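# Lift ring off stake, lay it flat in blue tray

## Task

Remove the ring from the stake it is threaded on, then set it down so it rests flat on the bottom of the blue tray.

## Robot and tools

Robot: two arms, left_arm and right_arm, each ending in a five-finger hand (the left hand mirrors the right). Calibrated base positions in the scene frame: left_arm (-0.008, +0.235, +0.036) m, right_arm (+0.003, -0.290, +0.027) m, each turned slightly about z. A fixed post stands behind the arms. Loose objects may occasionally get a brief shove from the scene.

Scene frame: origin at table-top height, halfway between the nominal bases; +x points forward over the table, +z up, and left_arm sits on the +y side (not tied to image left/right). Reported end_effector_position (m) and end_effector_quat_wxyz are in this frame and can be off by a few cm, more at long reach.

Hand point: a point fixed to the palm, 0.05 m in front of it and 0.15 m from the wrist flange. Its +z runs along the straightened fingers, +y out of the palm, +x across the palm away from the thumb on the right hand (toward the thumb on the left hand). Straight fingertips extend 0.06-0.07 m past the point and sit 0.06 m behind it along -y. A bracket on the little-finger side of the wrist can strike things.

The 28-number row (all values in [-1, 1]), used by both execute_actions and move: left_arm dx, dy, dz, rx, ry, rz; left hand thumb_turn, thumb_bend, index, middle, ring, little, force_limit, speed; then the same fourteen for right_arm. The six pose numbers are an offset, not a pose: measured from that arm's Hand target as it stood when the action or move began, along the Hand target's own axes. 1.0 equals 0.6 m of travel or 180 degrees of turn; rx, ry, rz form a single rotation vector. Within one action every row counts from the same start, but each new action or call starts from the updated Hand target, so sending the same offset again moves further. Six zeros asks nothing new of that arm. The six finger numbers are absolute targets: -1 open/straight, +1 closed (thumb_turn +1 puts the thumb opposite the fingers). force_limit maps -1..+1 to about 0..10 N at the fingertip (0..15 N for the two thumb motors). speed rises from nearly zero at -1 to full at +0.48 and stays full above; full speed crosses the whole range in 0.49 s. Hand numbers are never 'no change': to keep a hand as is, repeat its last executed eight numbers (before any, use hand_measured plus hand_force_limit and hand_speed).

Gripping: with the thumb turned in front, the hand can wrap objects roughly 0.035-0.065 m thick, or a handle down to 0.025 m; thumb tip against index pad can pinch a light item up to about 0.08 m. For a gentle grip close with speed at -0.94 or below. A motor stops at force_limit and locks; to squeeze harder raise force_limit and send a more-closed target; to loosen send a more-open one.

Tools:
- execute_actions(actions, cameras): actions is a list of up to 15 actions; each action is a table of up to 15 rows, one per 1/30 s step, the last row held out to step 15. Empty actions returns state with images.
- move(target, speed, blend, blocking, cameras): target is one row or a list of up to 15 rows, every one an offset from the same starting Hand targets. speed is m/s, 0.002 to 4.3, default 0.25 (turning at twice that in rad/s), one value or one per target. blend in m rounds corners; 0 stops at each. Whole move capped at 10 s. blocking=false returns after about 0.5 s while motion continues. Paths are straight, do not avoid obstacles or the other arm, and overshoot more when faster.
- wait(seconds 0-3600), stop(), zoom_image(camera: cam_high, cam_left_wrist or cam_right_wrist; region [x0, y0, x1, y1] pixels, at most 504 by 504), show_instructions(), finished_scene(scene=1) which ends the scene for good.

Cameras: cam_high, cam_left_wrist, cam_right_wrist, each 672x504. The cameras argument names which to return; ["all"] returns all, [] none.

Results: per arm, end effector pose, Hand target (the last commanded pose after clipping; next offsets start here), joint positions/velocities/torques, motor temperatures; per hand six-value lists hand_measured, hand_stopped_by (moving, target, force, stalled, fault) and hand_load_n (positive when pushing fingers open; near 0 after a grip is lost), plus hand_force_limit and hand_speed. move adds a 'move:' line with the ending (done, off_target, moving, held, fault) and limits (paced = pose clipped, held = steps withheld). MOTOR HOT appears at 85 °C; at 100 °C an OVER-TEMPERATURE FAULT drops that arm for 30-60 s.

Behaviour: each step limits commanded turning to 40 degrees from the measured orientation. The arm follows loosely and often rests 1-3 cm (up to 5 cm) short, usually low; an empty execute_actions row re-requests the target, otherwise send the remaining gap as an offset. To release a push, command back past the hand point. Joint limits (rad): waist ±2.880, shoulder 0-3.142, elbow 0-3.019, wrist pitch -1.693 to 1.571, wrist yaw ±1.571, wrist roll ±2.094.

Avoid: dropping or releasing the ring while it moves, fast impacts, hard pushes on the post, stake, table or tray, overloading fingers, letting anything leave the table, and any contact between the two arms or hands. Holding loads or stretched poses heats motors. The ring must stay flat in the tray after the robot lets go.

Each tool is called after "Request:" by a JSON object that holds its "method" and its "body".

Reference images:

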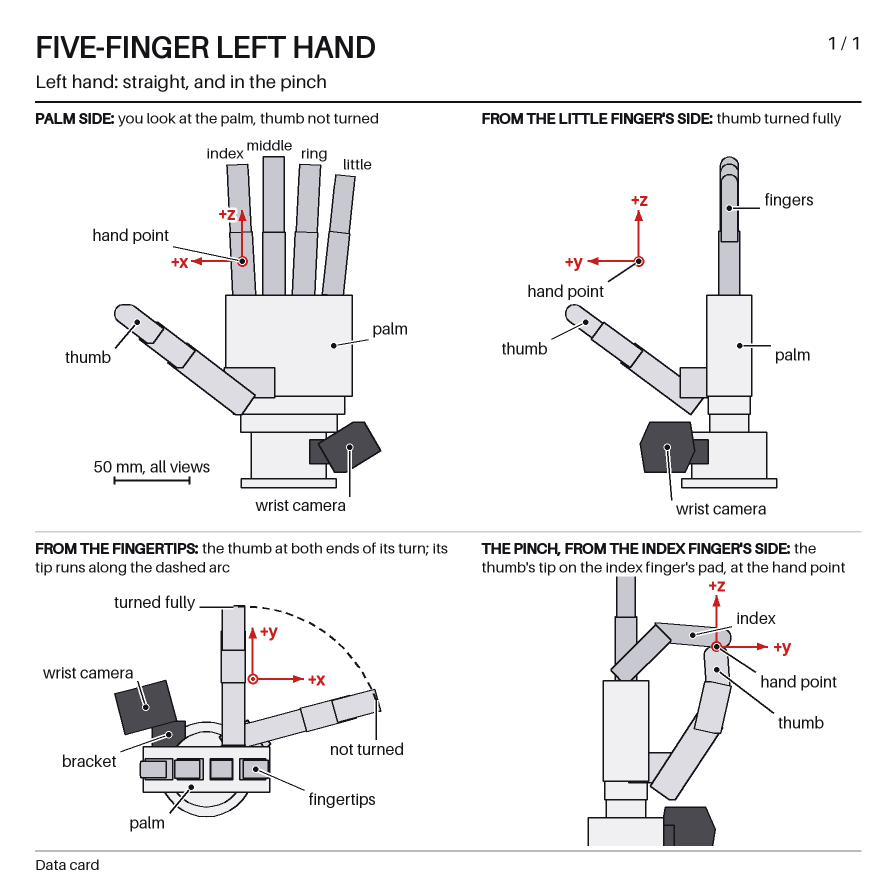

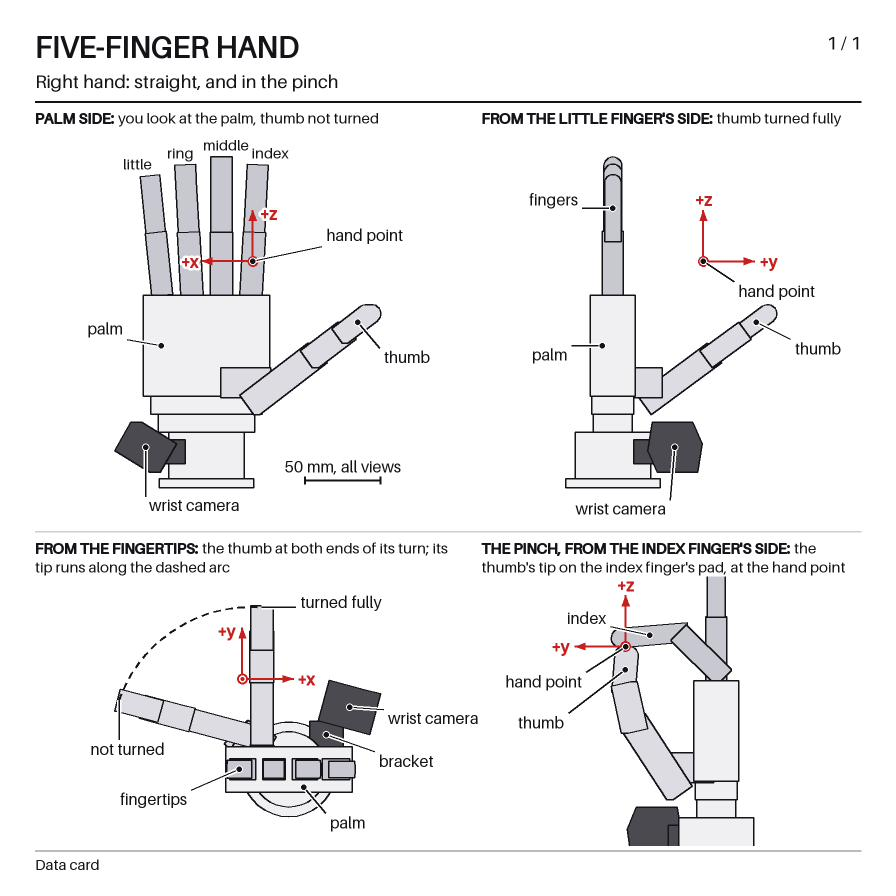

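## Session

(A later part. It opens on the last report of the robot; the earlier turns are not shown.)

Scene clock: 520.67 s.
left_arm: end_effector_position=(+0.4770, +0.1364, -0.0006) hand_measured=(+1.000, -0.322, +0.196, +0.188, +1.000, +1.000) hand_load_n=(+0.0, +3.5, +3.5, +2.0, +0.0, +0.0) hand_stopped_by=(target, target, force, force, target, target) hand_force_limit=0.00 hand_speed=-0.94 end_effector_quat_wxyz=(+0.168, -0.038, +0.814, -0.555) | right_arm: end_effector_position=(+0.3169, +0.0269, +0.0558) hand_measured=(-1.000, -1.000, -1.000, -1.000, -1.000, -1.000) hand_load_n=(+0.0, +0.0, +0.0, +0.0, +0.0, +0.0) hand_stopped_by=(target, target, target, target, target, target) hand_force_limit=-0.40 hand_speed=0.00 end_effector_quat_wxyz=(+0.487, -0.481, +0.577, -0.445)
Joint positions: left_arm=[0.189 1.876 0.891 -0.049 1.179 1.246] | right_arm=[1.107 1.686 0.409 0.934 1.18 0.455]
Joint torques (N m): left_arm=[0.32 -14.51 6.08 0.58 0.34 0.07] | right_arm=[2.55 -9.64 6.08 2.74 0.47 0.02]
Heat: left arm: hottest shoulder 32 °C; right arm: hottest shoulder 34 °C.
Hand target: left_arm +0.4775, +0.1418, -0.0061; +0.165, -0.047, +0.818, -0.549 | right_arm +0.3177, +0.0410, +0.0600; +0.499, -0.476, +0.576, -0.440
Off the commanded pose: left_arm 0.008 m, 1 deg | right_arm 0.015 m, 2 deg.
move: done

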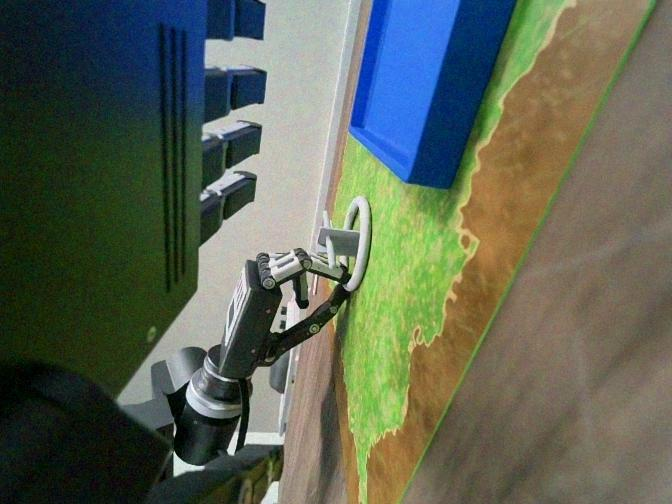

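Request:
{"method": "move", "body": {"target": [-0.01337,-0.01788,-0.00215,0,0,0,1,-0.32,0.38,0.36,1,1,0.0,-0.94,0,0,0,0,0,0,-1,-1,-1,-1,-1,-1,-0.4,0], "speed": 0.03, "cameras": ["cam_right_wrist"]}}

Request:
{"method": "zoom_image", "body": {"camera": "cam_right_wrist", "region": [325, 250, 375, 300]}}

Scene clock: 521.90 s.
left_arm: end_effector_position=(+0.4745, +0.1372, +0.0011) hand_measured=(+1.000, -0.320, +0.196, +0.188, +1.000, +1.000) hand_load_n=(+0.0, +0.5, +0.5, +0.0, +0.0, +0.0) hand_stopped_by=(target, target, force, force, target, target) hand_force_limit=0.00 hand_speed=-0.94 end_effector_quat_wxyz=(+0.161, -0.045, +0.817, -0.552) | right_arm: end_effector_position=(+0.3169, +0.0269, +0.0558) hand_measured=(-1.000, -1.000, -1.000, -1.000, -1.000, -1.000) hand_load_n=(+0.0, +0.0, +0.0, +0.0, +0.0, +0.0) hand_stopped_by=(target, target, target, target, target, target) hand_force_limit=-0.40 hand_speed=0.00 end_effector_quat_wxyz=(+0.487, -0.481, +0.577, -0.445)
Joint positions: left_arm=[0.189 1.867 0.894 -0.082 1.169 1.246] | right_arm=[1.107 1.686 0.409 0.934 1.18 0.455]
Joint torques (N m): left_arm=[0.09 -15.27 7.42 0.75 0.7 -0.04] | right_arm=[3.14 -8.82 6.16 2.65 0.53 0.06]
Heat: left arm: hottest shoulder 32 °C; right arm: hottest shoulder 34 °C.
Hand target: left_arm +0.4835, +0.1408, +0.0059; +0.165, -0.047, +0.818, -0.549 | right_arm +0.3177, +0.0410, +0.0600; +0.499, -0.476, +0.576, -0.440
Off the commanded pose: left_arm 0.011 m, 1 deg | right_arm 0.015 m, 2 deg.
move: off_target (left_arm)

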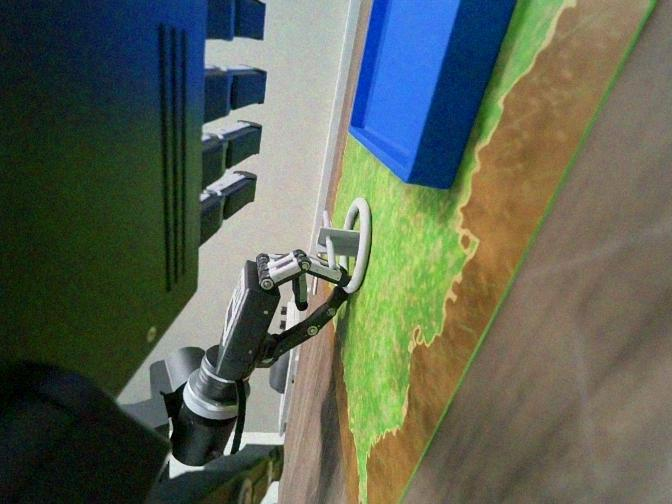

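Scaled by 10.080 from the camera's image (finer frame: 960x720).

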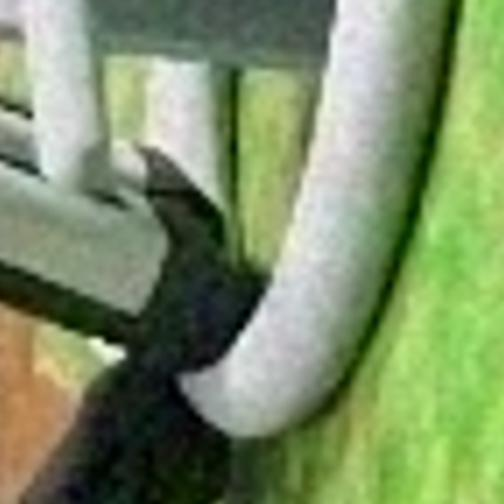

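Request:
{"method": "execute_actions", "body": {"actions": [[[0,0,0,0,0,0,1,-0.34,0.10,0.06,1,1,0.0,-0.8,0,0,0,0,0,0,-1,-1,-1,-1,-1,-1,-0.4,0]]]}}

Request:
{"method": "move", "body": {"target": [-0.0183,-0.0762,-0.0285,0,0,0,1,-0.34,0.10,0.06,1,1,0.0,-0.5,0,0,0,0,0,0,-1,-1,-1,-1,-1,-1,-0.4,0], "speed": 0.08, "cameras": ["cam_high","cam_right_wrist"]}}

Request:
{"method": "zoom_image", "body": {"camera": "cam_high", "region": [305, 215, 355, 265]}}

Scene clock: 532.60 s.
left_arm: end_effector_position=(+0.4741, +0.1375, +0.0005) hand_measured=(+1.000, -0.340, +0.100, +0.060, +1.000, +1.000) hand_load_n=(+0.0, +0.0, +0.0, +0.0, +0.5, +0.0) hand_stopped_by=(target, target, target, target, target, target) hand_force_limit=0.00 hand_speed=-0.80 end_effector_quat_wxyz=(+0.160, -0.047, +0.818, -0.551) | right_arm: end_effector_position=(+0.3169, +0.0269, +0.0558) hand_measured=(-1.000, -1.000, -1.000, -1.000, -1.000, -1.000) hand_load_n=(-0.5, +0.0, +0.0, +0.0, +0.0, +0.0) hand_stopped_by=(target, target, target, target, target, target) hand_force_limit=-0.40 hand_speed=0.00 end_effector_quat_wxyz=(+0.487, -0.481, +0.577, -0.445)
Joint positions: left_arm=[0.189 1.867 0.894 -0.085 1.166 1.246] | right_arm=[1.107 1.686 0.409 0.934 1.18 0.455]
Joint torques (N m): left_arm=[-0.03 -15.27 7.39 0.83 0.84 -0.04] | right_arm=[3.25 -9.29 6.13 2.61 0.45 0.02]
Heat: left arm: hottest shoulder 32 °C; right arm: hottest elbow 34 °C.
Hand target: left_arm +0.4836, +0.1408, +0.0059; +0.165, -0.047, +0.818, -0.549 | right_arm +0.3177, +0.0410, +0.0600; +0.499, -0.476, +0.576, -0.440
Off the commanded pose: left_arm 0.011 m, 1 deg | right_arm 0.015 m, 2 deg.

Scene clock: 533.77 s.
left_arm: end_effector_position=(+0.4717, +0.1373, +0.0481) hand_measured=(+1.000, -0.340, +0.100, +0.060, +1.000, +1.000) hand_load_n=(+0.0, +0.0, +0.0, +0.0, +0.0, +0.0) hand_stopped_by=(target, target, target, target, target, target) hand_force_limit=0.00 hand_speed=-0.50 end_effector_quat_wxyz=(+0.158, -0.048, +0.818, -0.550) | right_arm: end_effector_position=(+0.3169, +0.0269, +0.0558) hand_measured=(-1.000, -1.000, -1.000, -1.000, -1.000, -1.000) hand_load_n=(-0.5, +0.0, +0.0, +0.0, +0.0, +0.0) hand_stopped_by=(target, target, target, target, target, target) hand_force_limit=-0.40 hand_speed=0.00 end_effector_quat_wxyz=(+0.487, -0.481, +0.577, -0.445)
Joint positions: left_arm=[0.189 1.752 0.909 -0.219 1.166 1.246] | right_arm=[1.107 1.686 0.409 0.934 1.18 0.455]
Joint torques (N m): left_arm=[-0.03 -14.15 8.87 0.84 0.88 -0.03] | right_arm=[3.31 -8.94 6.24 2.7 0.47 0.03]
Heat: left arm: hottest shoulder 32 °C; right arm: hottest elbow 34 °C.
Hand target: left_arm +0.4836, +0.1408, +0.0560; +0.165, -0.047, +0.818, -0.549 | right_arm +0.3177, +0.0410, +0.0600; +0.499, -0.476, +0.576, -0.440
Off the commanded pose: left_arm 0.015 m, 1 deg | right_arm 0.015 m, 2 deg.
move: off_target (left_arm)

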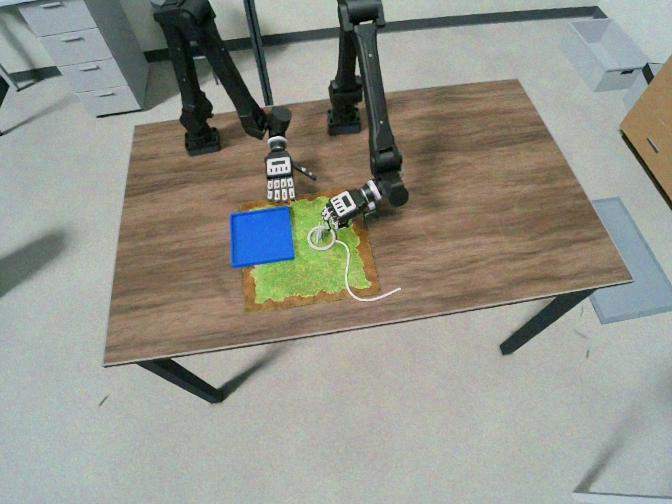

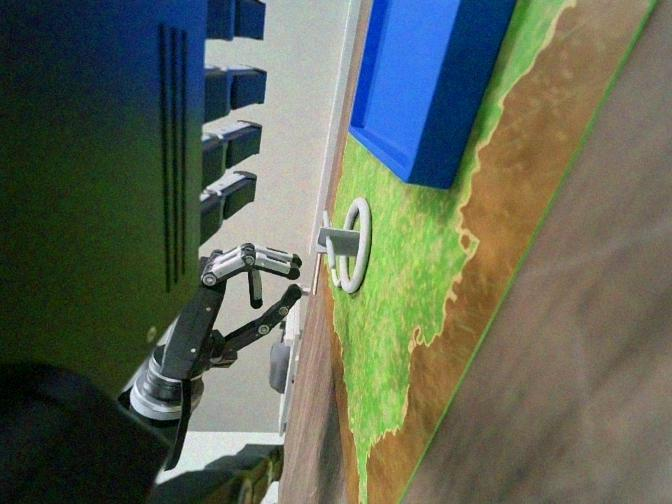

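Scaled by 10.080 from the camera's image (finer frame: 960x720).

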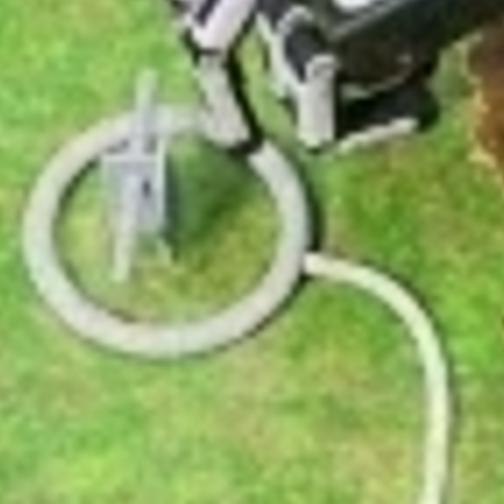

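Request:
{"method": "move", "body": {"target": [0,0,0,0.06854,-0.0990,-0.02812,1,-0.12,-0.1,-0.13,1,1,0.0,-0.5,0,0,0,0,0,0,-1,-1,-1,-1,-1,-1,-0.4,0], "speed": 0.1, "cameras": ["cam_high","cam_left_wrist","cam_right_wrist"]}}

Request:
{"method": "zoom_image", "body": {"camera": "cam_right_wrist", "region": [240, 200, 400, 320]}}

Request:
{"method": "zoom_image", "body": {"camera": "cam_high", "region": [305, 185, 385, 265]}}

Scene clock: 537.90 s.
left_arm: end_effector_position=(+0.4889, +0.1362, +0.0691) hand_measured=(+1.000, -0.120, -0.100, -0.130, +1.000, +1.000) hand_load_n=(+0.0, +0.0, +0.0, +0.0, +0.0, +0.0) hand_stopped_by=(target, target, target, target, target, target) hand_force_limit=0.00 hand_speed=-0.50 end_effector_quat_wxyz=(+0.278, -0.131, +0.716, -0.627) | right_arm: end_effector_position=(+0.3169, +0.0269, +0.0558) hand_measured=(-1.000, -1.000, -1.000, -1.000, -1.000, -1.000) hand_load_n=(-0.5, +0.0, -0.5, +0.0, +0.0, +0.0) hand_stopped_by=(target, target, target, target, target, target) hand_force_limit=-0.40 hand_speed=0.00 end_effector_quat_wxyz=(+0.487, -0.481, +0.577, -0.445)
Joint positions: left_arm=[0.222 1.853 0.666 1.045 1.134 0.365] | right_arm=[1.107 1.686 0.409 0.934 1.18 0.455]
Joint torques (N m): left_arm=[0.56 -11.52 3.82 2.33 0.1 -0.08] | right_arm=[2.43 -8.94 5.97 2.7 0.5 0.04]
Heat: left arm: hottest shoulder 32 °C; right arm: hottest elbow 34 °C.
Hand target: left_arm +0.4836, +0.1409, +0.0560; +0.269, -0.149, +0.716, -0.626 | right_arm +0.3177, +0.0410, +0.0600; +0.499, -0.476, +0.576, -0.440
Off the commanded pose: left_arm 0.015 m, 2 deg | right_arm 0.015 m, 2 deg.
move: off_target (left_arm)

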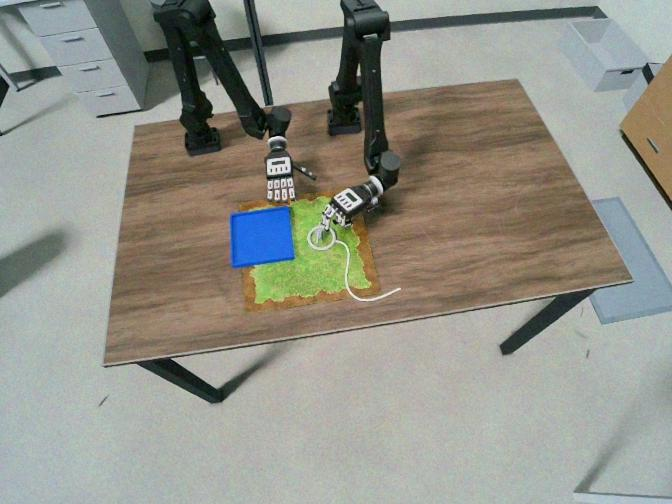

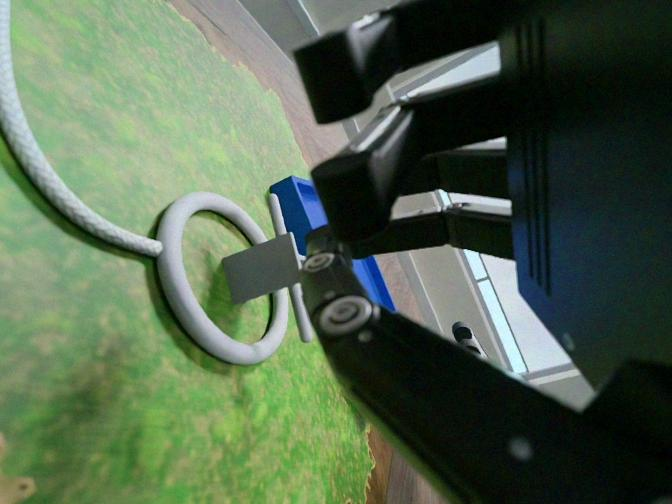

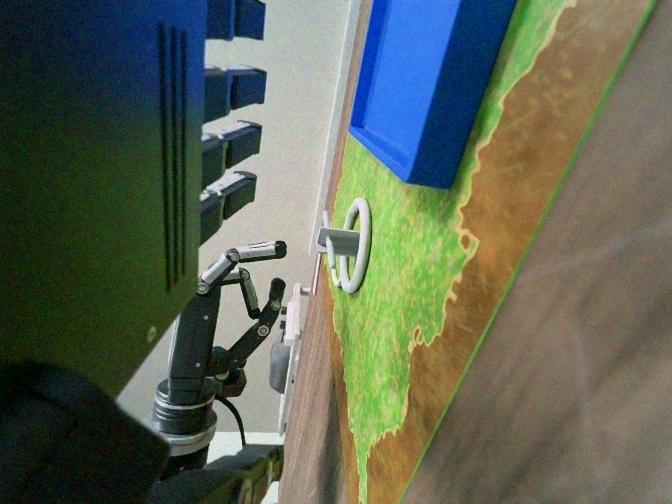

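Scaled by 3.150 from the camera's image (finer frame: 960x720).

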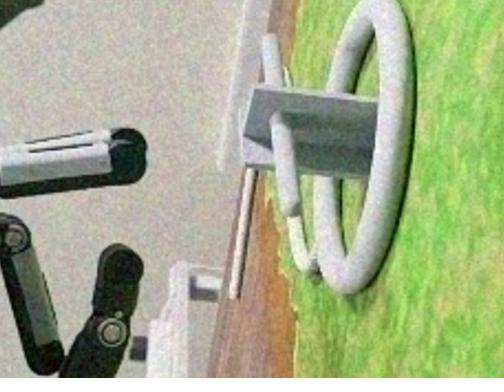

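Scaled by 6.300 from the camera's image (finer frame: 960x720).

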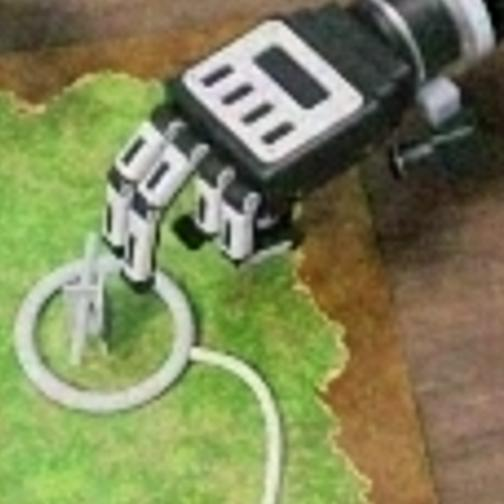

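Request:
{"method": "move", "body": {"target": [0.0372,0.0617,-0.0162,0,0,0,1,-0.12,-0.1,-0.13,1,1,0.0,-0.5,0,0,0,0,0,0,-1,-1,-1,-1,-1,-1,-0.4,0], "speed": 0.08, "cameras": ["cam_high","cam_left_wrist","cam_right_wrist"]}}

Request:
{"method": "zoom_image", "body": {"camera": "cam_right_wrist", "region": [280, 190, 400, 310]}}

Request:
{"method": "zoom_image", "body": {"camera": "cam_high", "region": [305, 215, 355, 265]}}

Scene clock: 540.07 s.
left_arm: end_effector_position=(+0.4694, +0.1387, +0.0254) hand_measured=(+1.000, -0.120, -0.100, -0.130, +1.000, +1.000) hand_load_n=(+0.0, +0.0, +0.0, +0.0, +0.0, +0.5) hand_stopped_by=(target, target, target, target, target, target) hand_force_limit=0.00 hand_speed=-0.50 end_effector_quat_wxyz=(+0.275, -0.137, +0.716, -0.627) | right_arm: end_effector_position=(+0.3169, +0.0269, +0.0558) hand_measured=(-1.000, -1.000, -1.000, -1.000, -1.000, -1.000) hand_load_n=(-0.5, +0.0, +0.0, +0.0, +0.0, -0.5) hand_stopped_by=(target, target, target, target, target, target) hand_force_limit=-0.40 hand_speed=0.00 end_effector_quat_wxyz=(+0.487, -0.481, +0.577, -0.445)
Joint positions: left_arm=[0.236 1.976 0.625 1.197 1.143 0.364] | right_arm=[1.107 1.686 0.409 0.934 1.18 0.455]
Joint torques (N m): left_arm=[0.79 -11.93 2.73 2.39 0.31 -0.06] | right_arm=[3.19 -8.53 6.06 2.59 0.46 -0.01]
Heat: left arm: hottest shoulder 32 °C; right arm: hottest elbow 34 °C.
Hand target: left_arm +0.4645, +0.1429, +0.0160; +0.269, -0.150, +0.716, -0.626 | right_arm +0.3177, +0.0410, +0.0600; +0.499, -0.476, +0.576, -0.440
Off the commanded pose: left_arm 0.011 m, 2 deg | right_arm 0.015 m, 2 deg.
move: off_target (left_arm)

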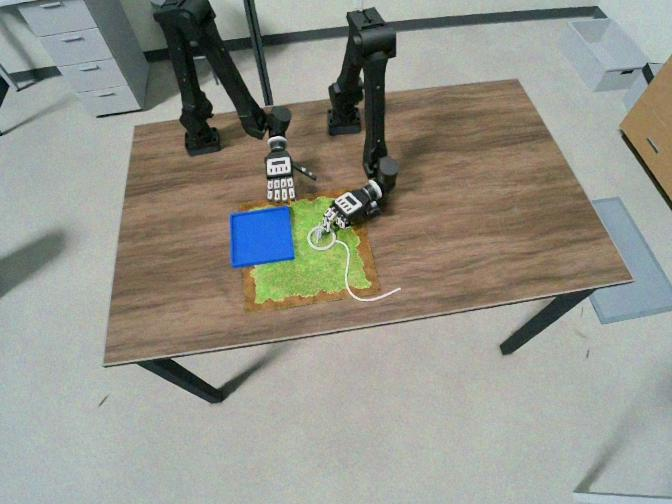

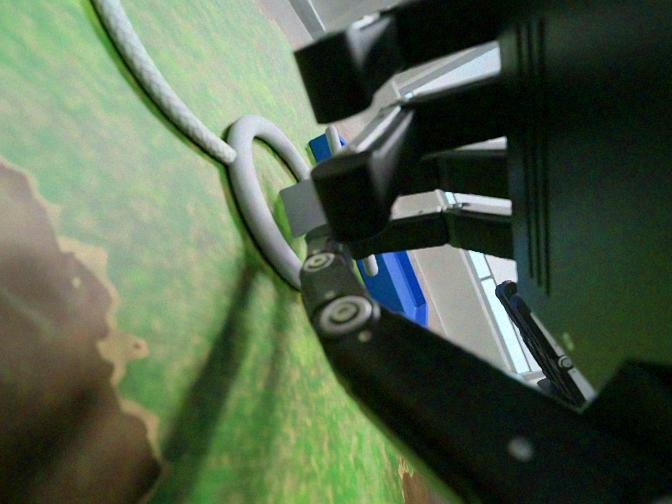

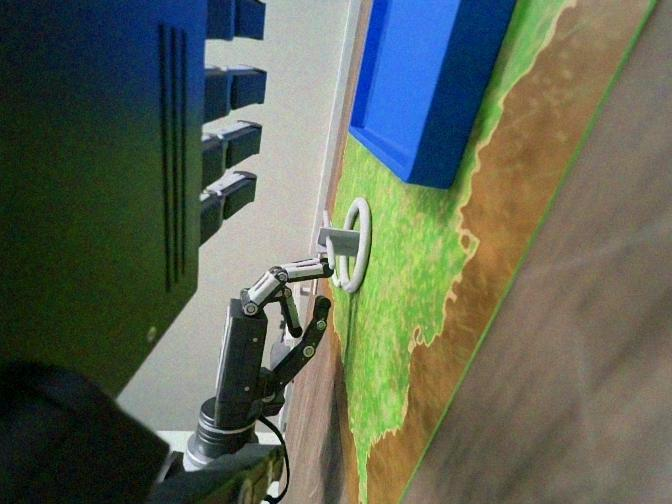

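Scaled by 4.200 from the camera's image (finer frame: 960x720).

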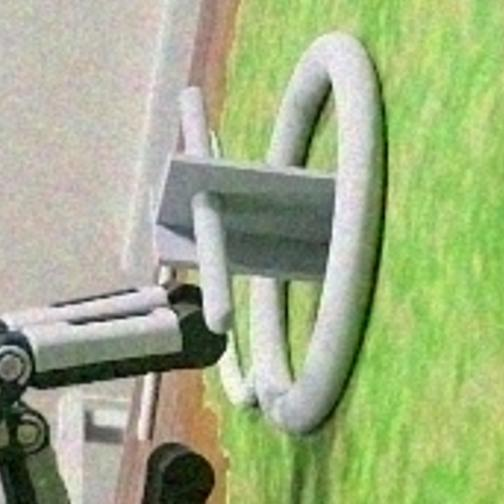

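Scaled by 10.080 from the camera's image (finer frame: 960x720).

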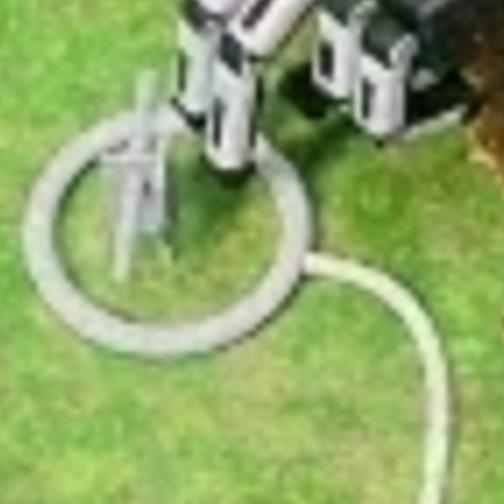

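Request:
{"method": "move", "body": {"target": [0.0072,0.0363,-0.0035,0,0,0,1,-0.12,-0.1,-0.13,1,1,0.0,-0.5,0,0,0,0,0,0,-1,-1,-1,-1,-1,-1,-0.4,0], "speed": 0.06, "cameras": ["cam_high","cam_left_wrist","cam_right_wrist"]}}

Request:
{"method": "zoom_image", "body": {"camera": "cam_right_wrist", "region": [325, 250, 375, 300]}}

Request:
{"method": "zoom_image", "body": {"camera": "cam_high", "region": [305, 215, 355, 265]}}

Scene clock: 542.63 s.
left_arm: end_effector_position=(+0.4652, +0.1414, +0.0057) hand_measured=(+1.000, -0.120, -0.100, -0.130, +1.000, +1.000) hand_load_n=(+0.0, +0.5, +1.0, +0.0, +0.0, +0.0) hand_stopped_by=(target, target, target, target, target, target) hand_force_limit=0.00 hand_speed=-0.50 end_effector_quat_wxyz=(+0.275, -0.138, +0.716, -0.627) | right_arm: end_effector_position=(+0.3169, +0.0269, +0.0558) hand_measured=(-1.000, -1.000, -1.000, -1.000, -1.000, -1.000) hand_load_n=(-0.5, +0.0, +0.0, +0.0, +0.0, +0.0) hand_stopped_by=(target, target, target, target, target, target) hand_force_limit=-0.40 hand_speed=0.00 end_effector_quat_wxyz=(+0.487, -0.481, +0.577, -0.445)
Joint positions: left_arm=[0.245 2.044 0.627 1.263 1.151 0.364] | right_arm=[1.107 1.686 0.409 0.934 1.18 0.455]
Joint torques (N m): left_arm=[0.44 -11.58 2.91 2.14 0.36 -0.02] | right_arm=[2.84 -9.23 6.11 2.84 0.47 0.05]
Heat: left arm: hottest shoulder 32 °C; right arm: hottest elbow 34 °C.
Hand target: left_arm +0.4626, +0.1459, -0.0059; +0.269, -0.149, +0.716, -0.626 | right_arm +0.3177, +0.0410, +0.0600; +0.499, -0.476, +0.576, -0.440
Off the commanded pose: left_arm 0.013 m, 1 deg | right_arm 0.015 m, 2 deg.
move: off_target (left_arm)

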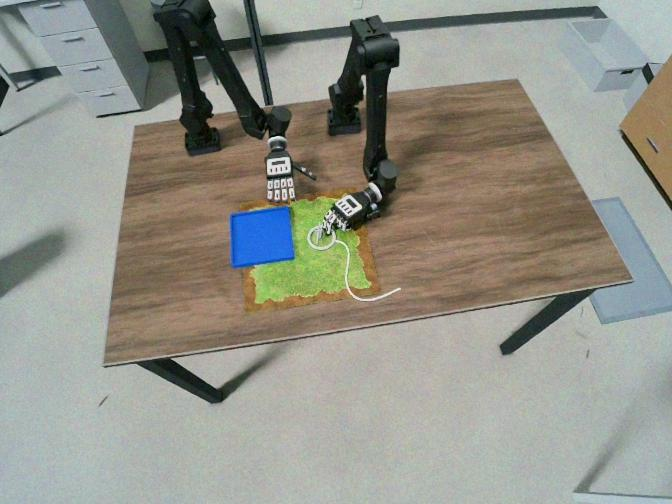

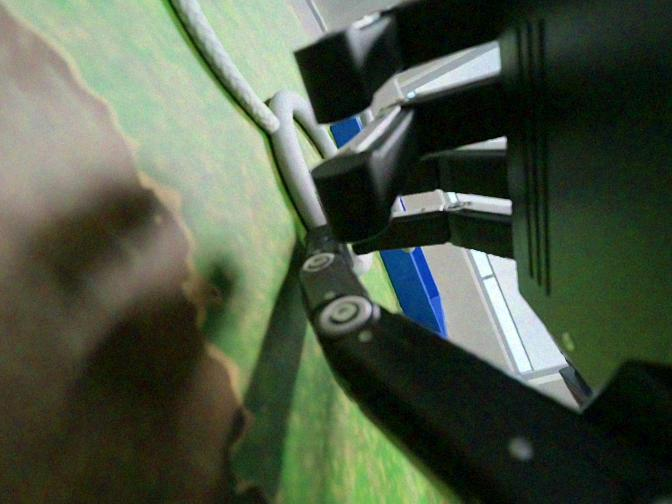

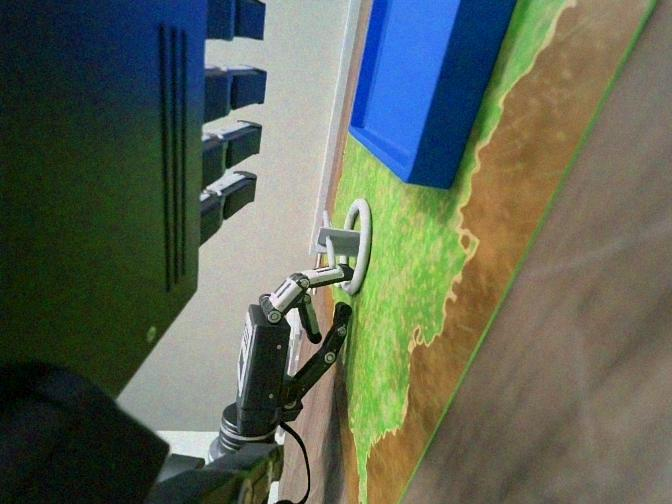

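Scaled by 10.080 from the camera's image (finer frame: 960x720).

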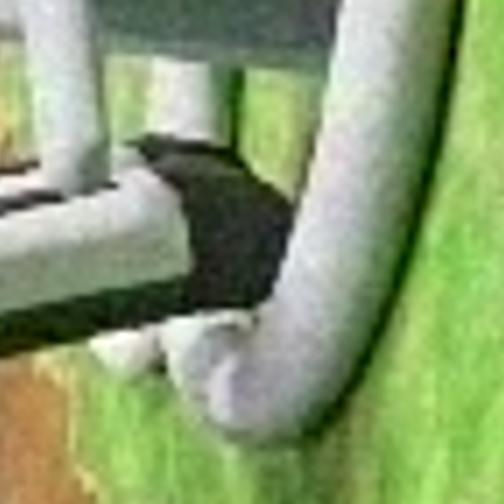

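Scaled by 10.080 from the camera's image (finer frame: 960x720).

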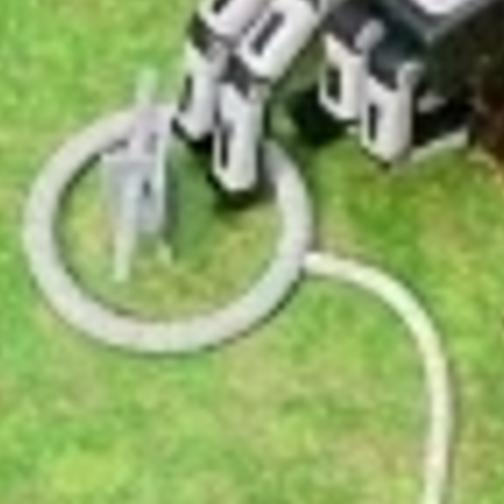

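Request:
{"method": "move", "body": {"target": [0.00266,0.0130,0.0009,0,0,0,1,-0.12,-0.1,-0.13,1,1,0.0,-0.5,0,0,0,0,0,0,-1,-1,-1,-1,-1,-1,-0.4,0], "speed": 0.06, "cameras": ["cam_high","cam_left_wrist","cam_right_wrist"]}}

Request:
{"method": "zoom_image", "body": {"camera": "cam_right_wrist", "region": [325, 250, 375, 300]}}

Request:
{"method": "zoom_image", "body": {"camera": "cam_left_wrist", "region": [250, 120, 450, 320]}}

Scene clock: 543.87 s.
left_arm: end_effector_position=(+0.4638, +0.1408, +0.0003) hand_measured=(+1.000, -0.120, -0.100, -0.130, +1.000, +1.000) hand_load_n=(-0.5, -2.0, +0.0, +0.0, +0.0, +0.0) hand_stopped_by=(target, target, target, target, target, target) hand_force_limit=0.00 hand_speed=-0.50 end_effector_quat_wxyz=(+0.276, -0.135, +0.715, -0.628) | right_arm: end_effector_position=(+0.3169, +0.0269, +0.0558) hand_measured=(-1.000, -1.000, -1.000, -1.000, -1.000, -1.000) hand_load_n=(-0.5, +0.0, -0.5, +0.0, +0.0, +0.0) hand_stopped_by=(target, target, target, target, target, target) hand_force_limit=-0.40 hand_speed=0.00 end_effector_quat_wxyz=(+0.487, -0.481, +0.577, -0.445)
Joint positions: left_arm=[0.245 2.066 0.627 1.29 1.155 0.364] | right_arm=[1.107 1.686 0.409 0.934 1.18 0.455]
Joint torques (N m): left_arm=[0.62 -11.05 3.11 1.94 0.16 0] | right_arm=[2.37 -9.29 6.08 2.59 0.49 0.06]
Heat: left arm: hottest shoulder 32 °C; right arm: hottest elbow 34 °C.
Hand target: left_arm +0.4624, +0.1458, -0.0139; +0.269, -0.149, +0.716, -0.627 | right_arm +0.3177, +0.0410, +0.0600; +0.499, -0.476, +0.576, -0.440
Off the commanded pose: left_arm 0.015 m, 2 deg | right_arm 0.015 m, 2 deg.
move: off_target (left_arm)

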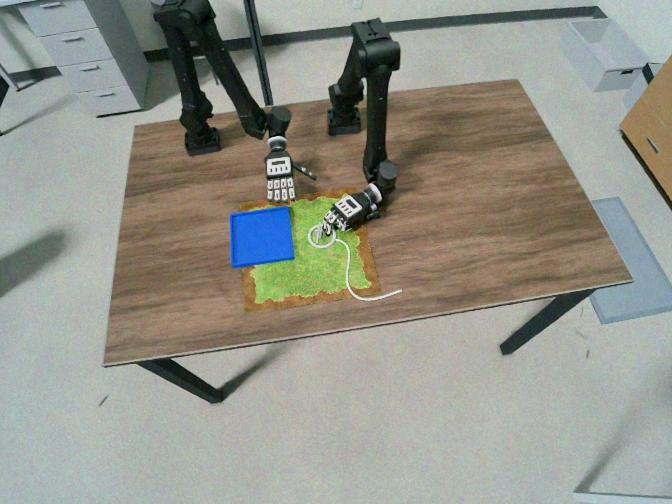

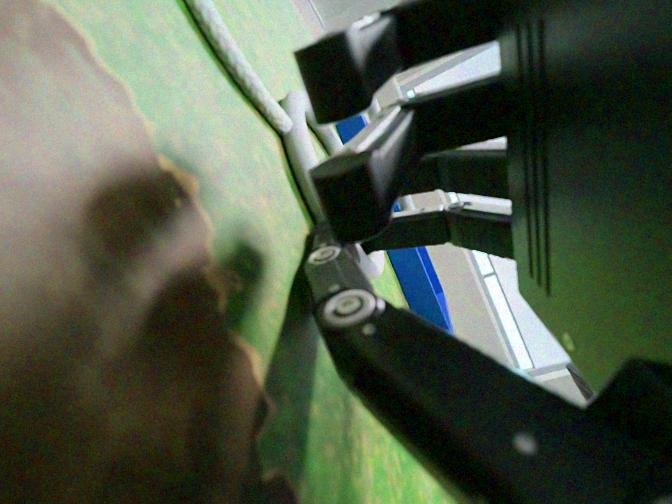

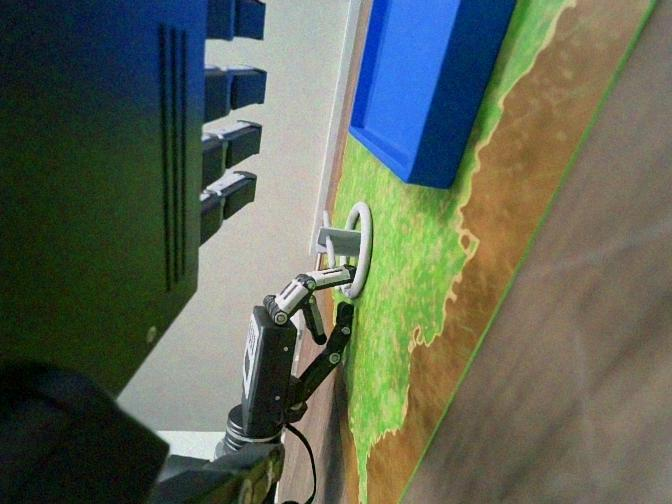

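Scaled by 10.080 from the camera's image (finer frame: 960x720).

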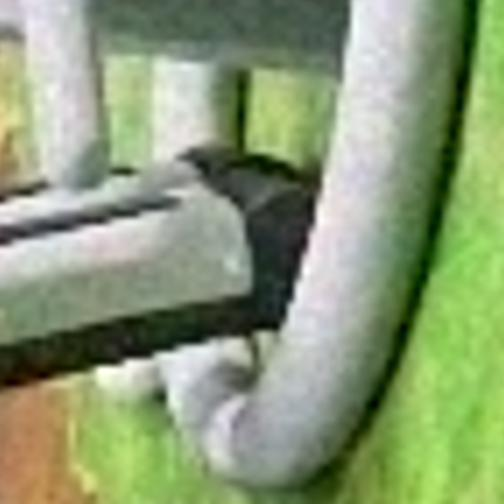

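Scaled by 2.520 from the camera's image (finer frame: 960x720).

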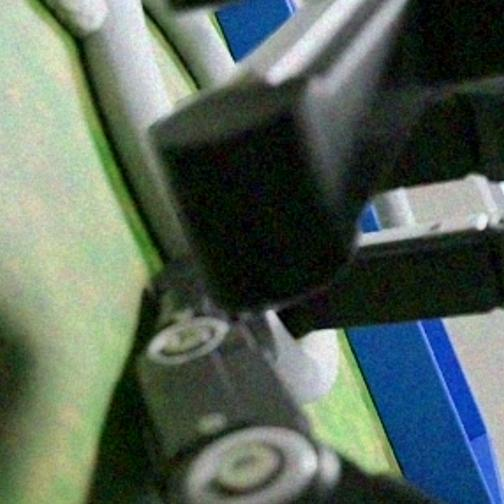

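Request:
{"method": "zoom_image", "body": {"camera": "cam_high", "region": [305, 215, 355, 265]}}

Request:
{"method": "zoom_image", "body": {"camera": "cam_right_wrist", "region": [280, 190, 400, 310]}}

Scaled by 10.080 from the camera's image (finer frame: 960x720).

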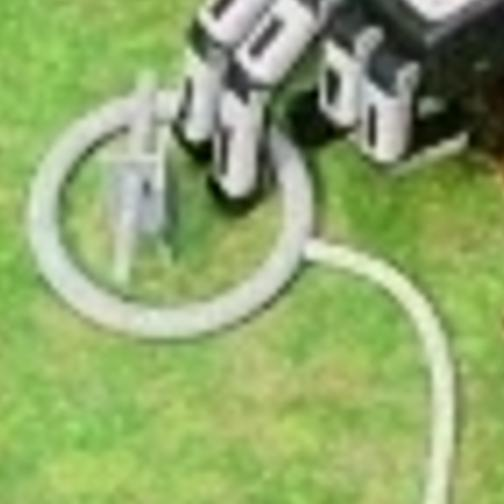

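Scaled by 4.200 from the camera's image (finer frame: 960x720).

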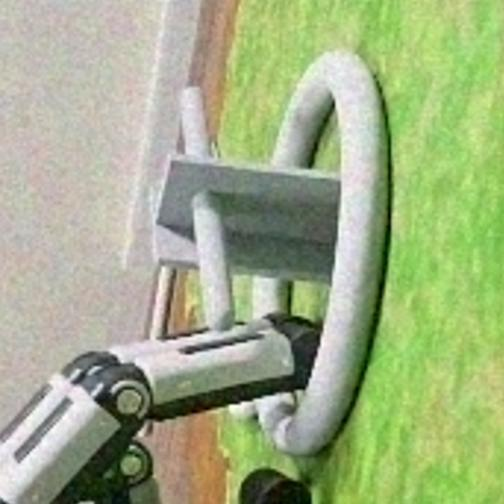

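Request:
{"method": "execute_actions", "body": {"actions": [[[-0.0013,-0.0065,-0.0005,0,0,0,1,-0.12,0.0,-0.02,1,1,-0.5,-0.9,0,0,0,0,0,0,-1,-1,-1,-1,-1,-1,-0.4,0]],[[0,0,0,0,0,0,1,-0.12,0.0,-0.02,1,1,-0.5,-0.9,0,0,0,0,0,0,-1,-1,-1,-1,-1,-1,-0.4,0]]], "cameras": ["cam_high","cam_left_wrist","cam_right_wrist"]}}

Request:
{"method": "zoom_image", "body": {"camera": "cam_right_wrist", "region": [325, 250, 375, 300]}}

Request:
{"method": "zoom_image", "body": {"camera": "cam_high", "region": [305, 215, 355, 265]}}

Scene clock: 546.73 s.
left_arm: end_effector_position=(+0.4644, +0.1408, +0.0007) hand_measured=(+1.000, -0.120, +0.000, -0.038, +1.000, +1.000) hand_load_n=(+0.0, +0.0, +2.0, +2.0, +0.0, +0.0) hand_stopped_by=(target, target, target, force, target, target) hand_force_limit=-0.50 hand_speed=-0.90 end_effector_quat_wxyz=(+0.276, -0.134, +0.715, -0.628) | right_arm: end_effector_position=(+0.3169, +0.0269, +0.0558) hand_measured=(-1.000, -1.000, -1.000, -1.000, -1.000, -1.000) hand_load_n=(-0.5, +0.0, +0.0, -0.5, +0.0, +0.0) hand_stopped_by=(target, target, target, target, target, target) hand_force_limit=-0.40 hand_speed=0.00 end_effector_quat_wxyz=(+0.487, -0.481, +0.577, -0.445)
Joint positions: left_arm=[0.245 2.066 0.629 1.29 1.156 0.364] | right_arm=[1.107 1.686 0.409 0.934 1.18 0.455]
Joint torques (N m): left_arm=[0.67 -12.1 2.8 1.58 0.11 -0.02] | right_arm=[2.02 -9.29 6.13 2.67 0.48 0.06]
Heat: left arm: hottest shoulder 32 °C; right arm: hottest elbow 34 °C.
Hand target: left_arm +0.4624, +0.1458, -0.0099; +0.269, -0.149, +0.716, -0.626 | right_arm +0.3177, +0.0410, +0.0600; +0.499, -0.476, +0.576, -0.440
Off the commanded pose: left_arm 0.012 m, 2 deg | right_arm 0.015 m, 2 deg.

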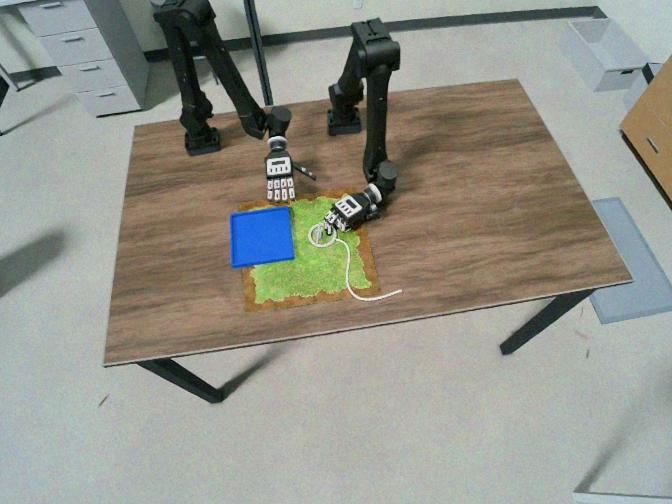

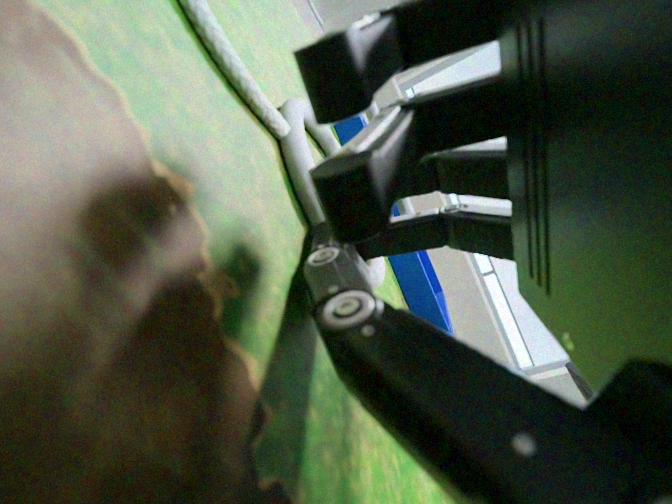

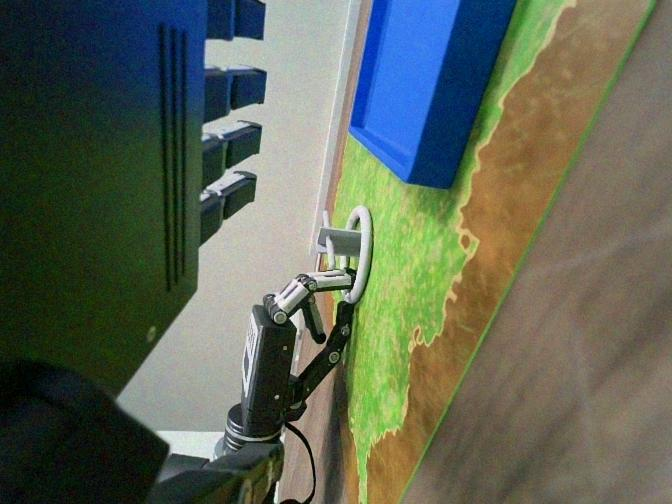

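Scaled by 10.080 from the camera's image (finer frame: 960x720).

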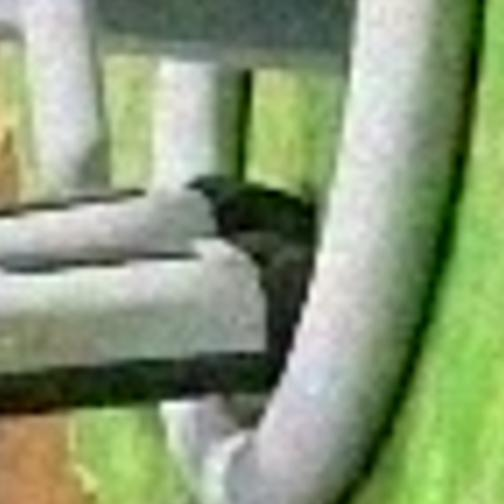

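Scaled by 10.080 from the camera's image (finer frame: 960x720).

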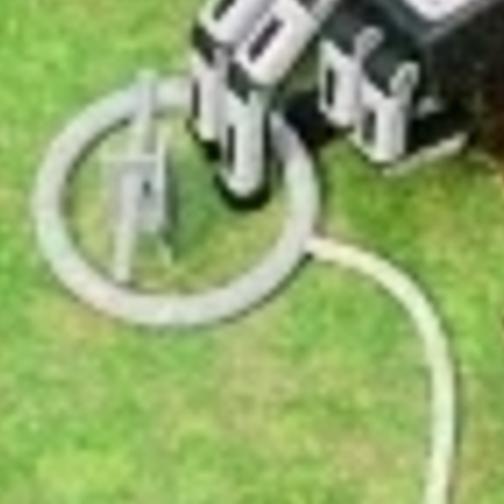

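Request:
{"method": "zoom_image", "body": {"camera": "cam_right_wrist", "region": [310, 250, 370, 310]}}

Request:
{"method": "zoom_image", "body": {"camera": "cam_left_wrist", "region": [270, 200, 410, 340]}}

Scaled by 8.400 from the camera's image (finer frame: 960x720).

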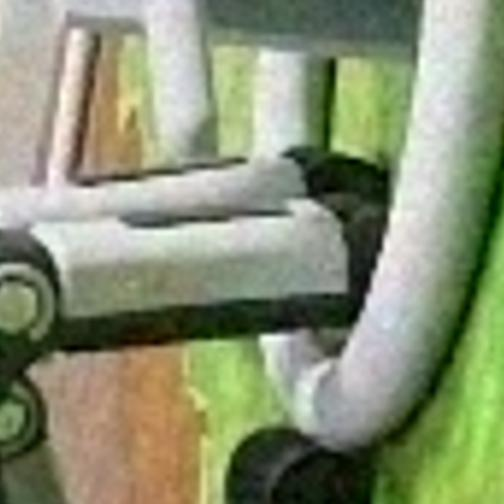

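Scaled by 3.600 from the camera's image (finer frame: 960x720).

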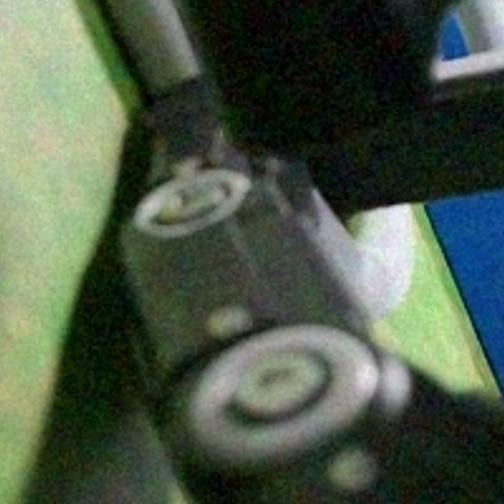

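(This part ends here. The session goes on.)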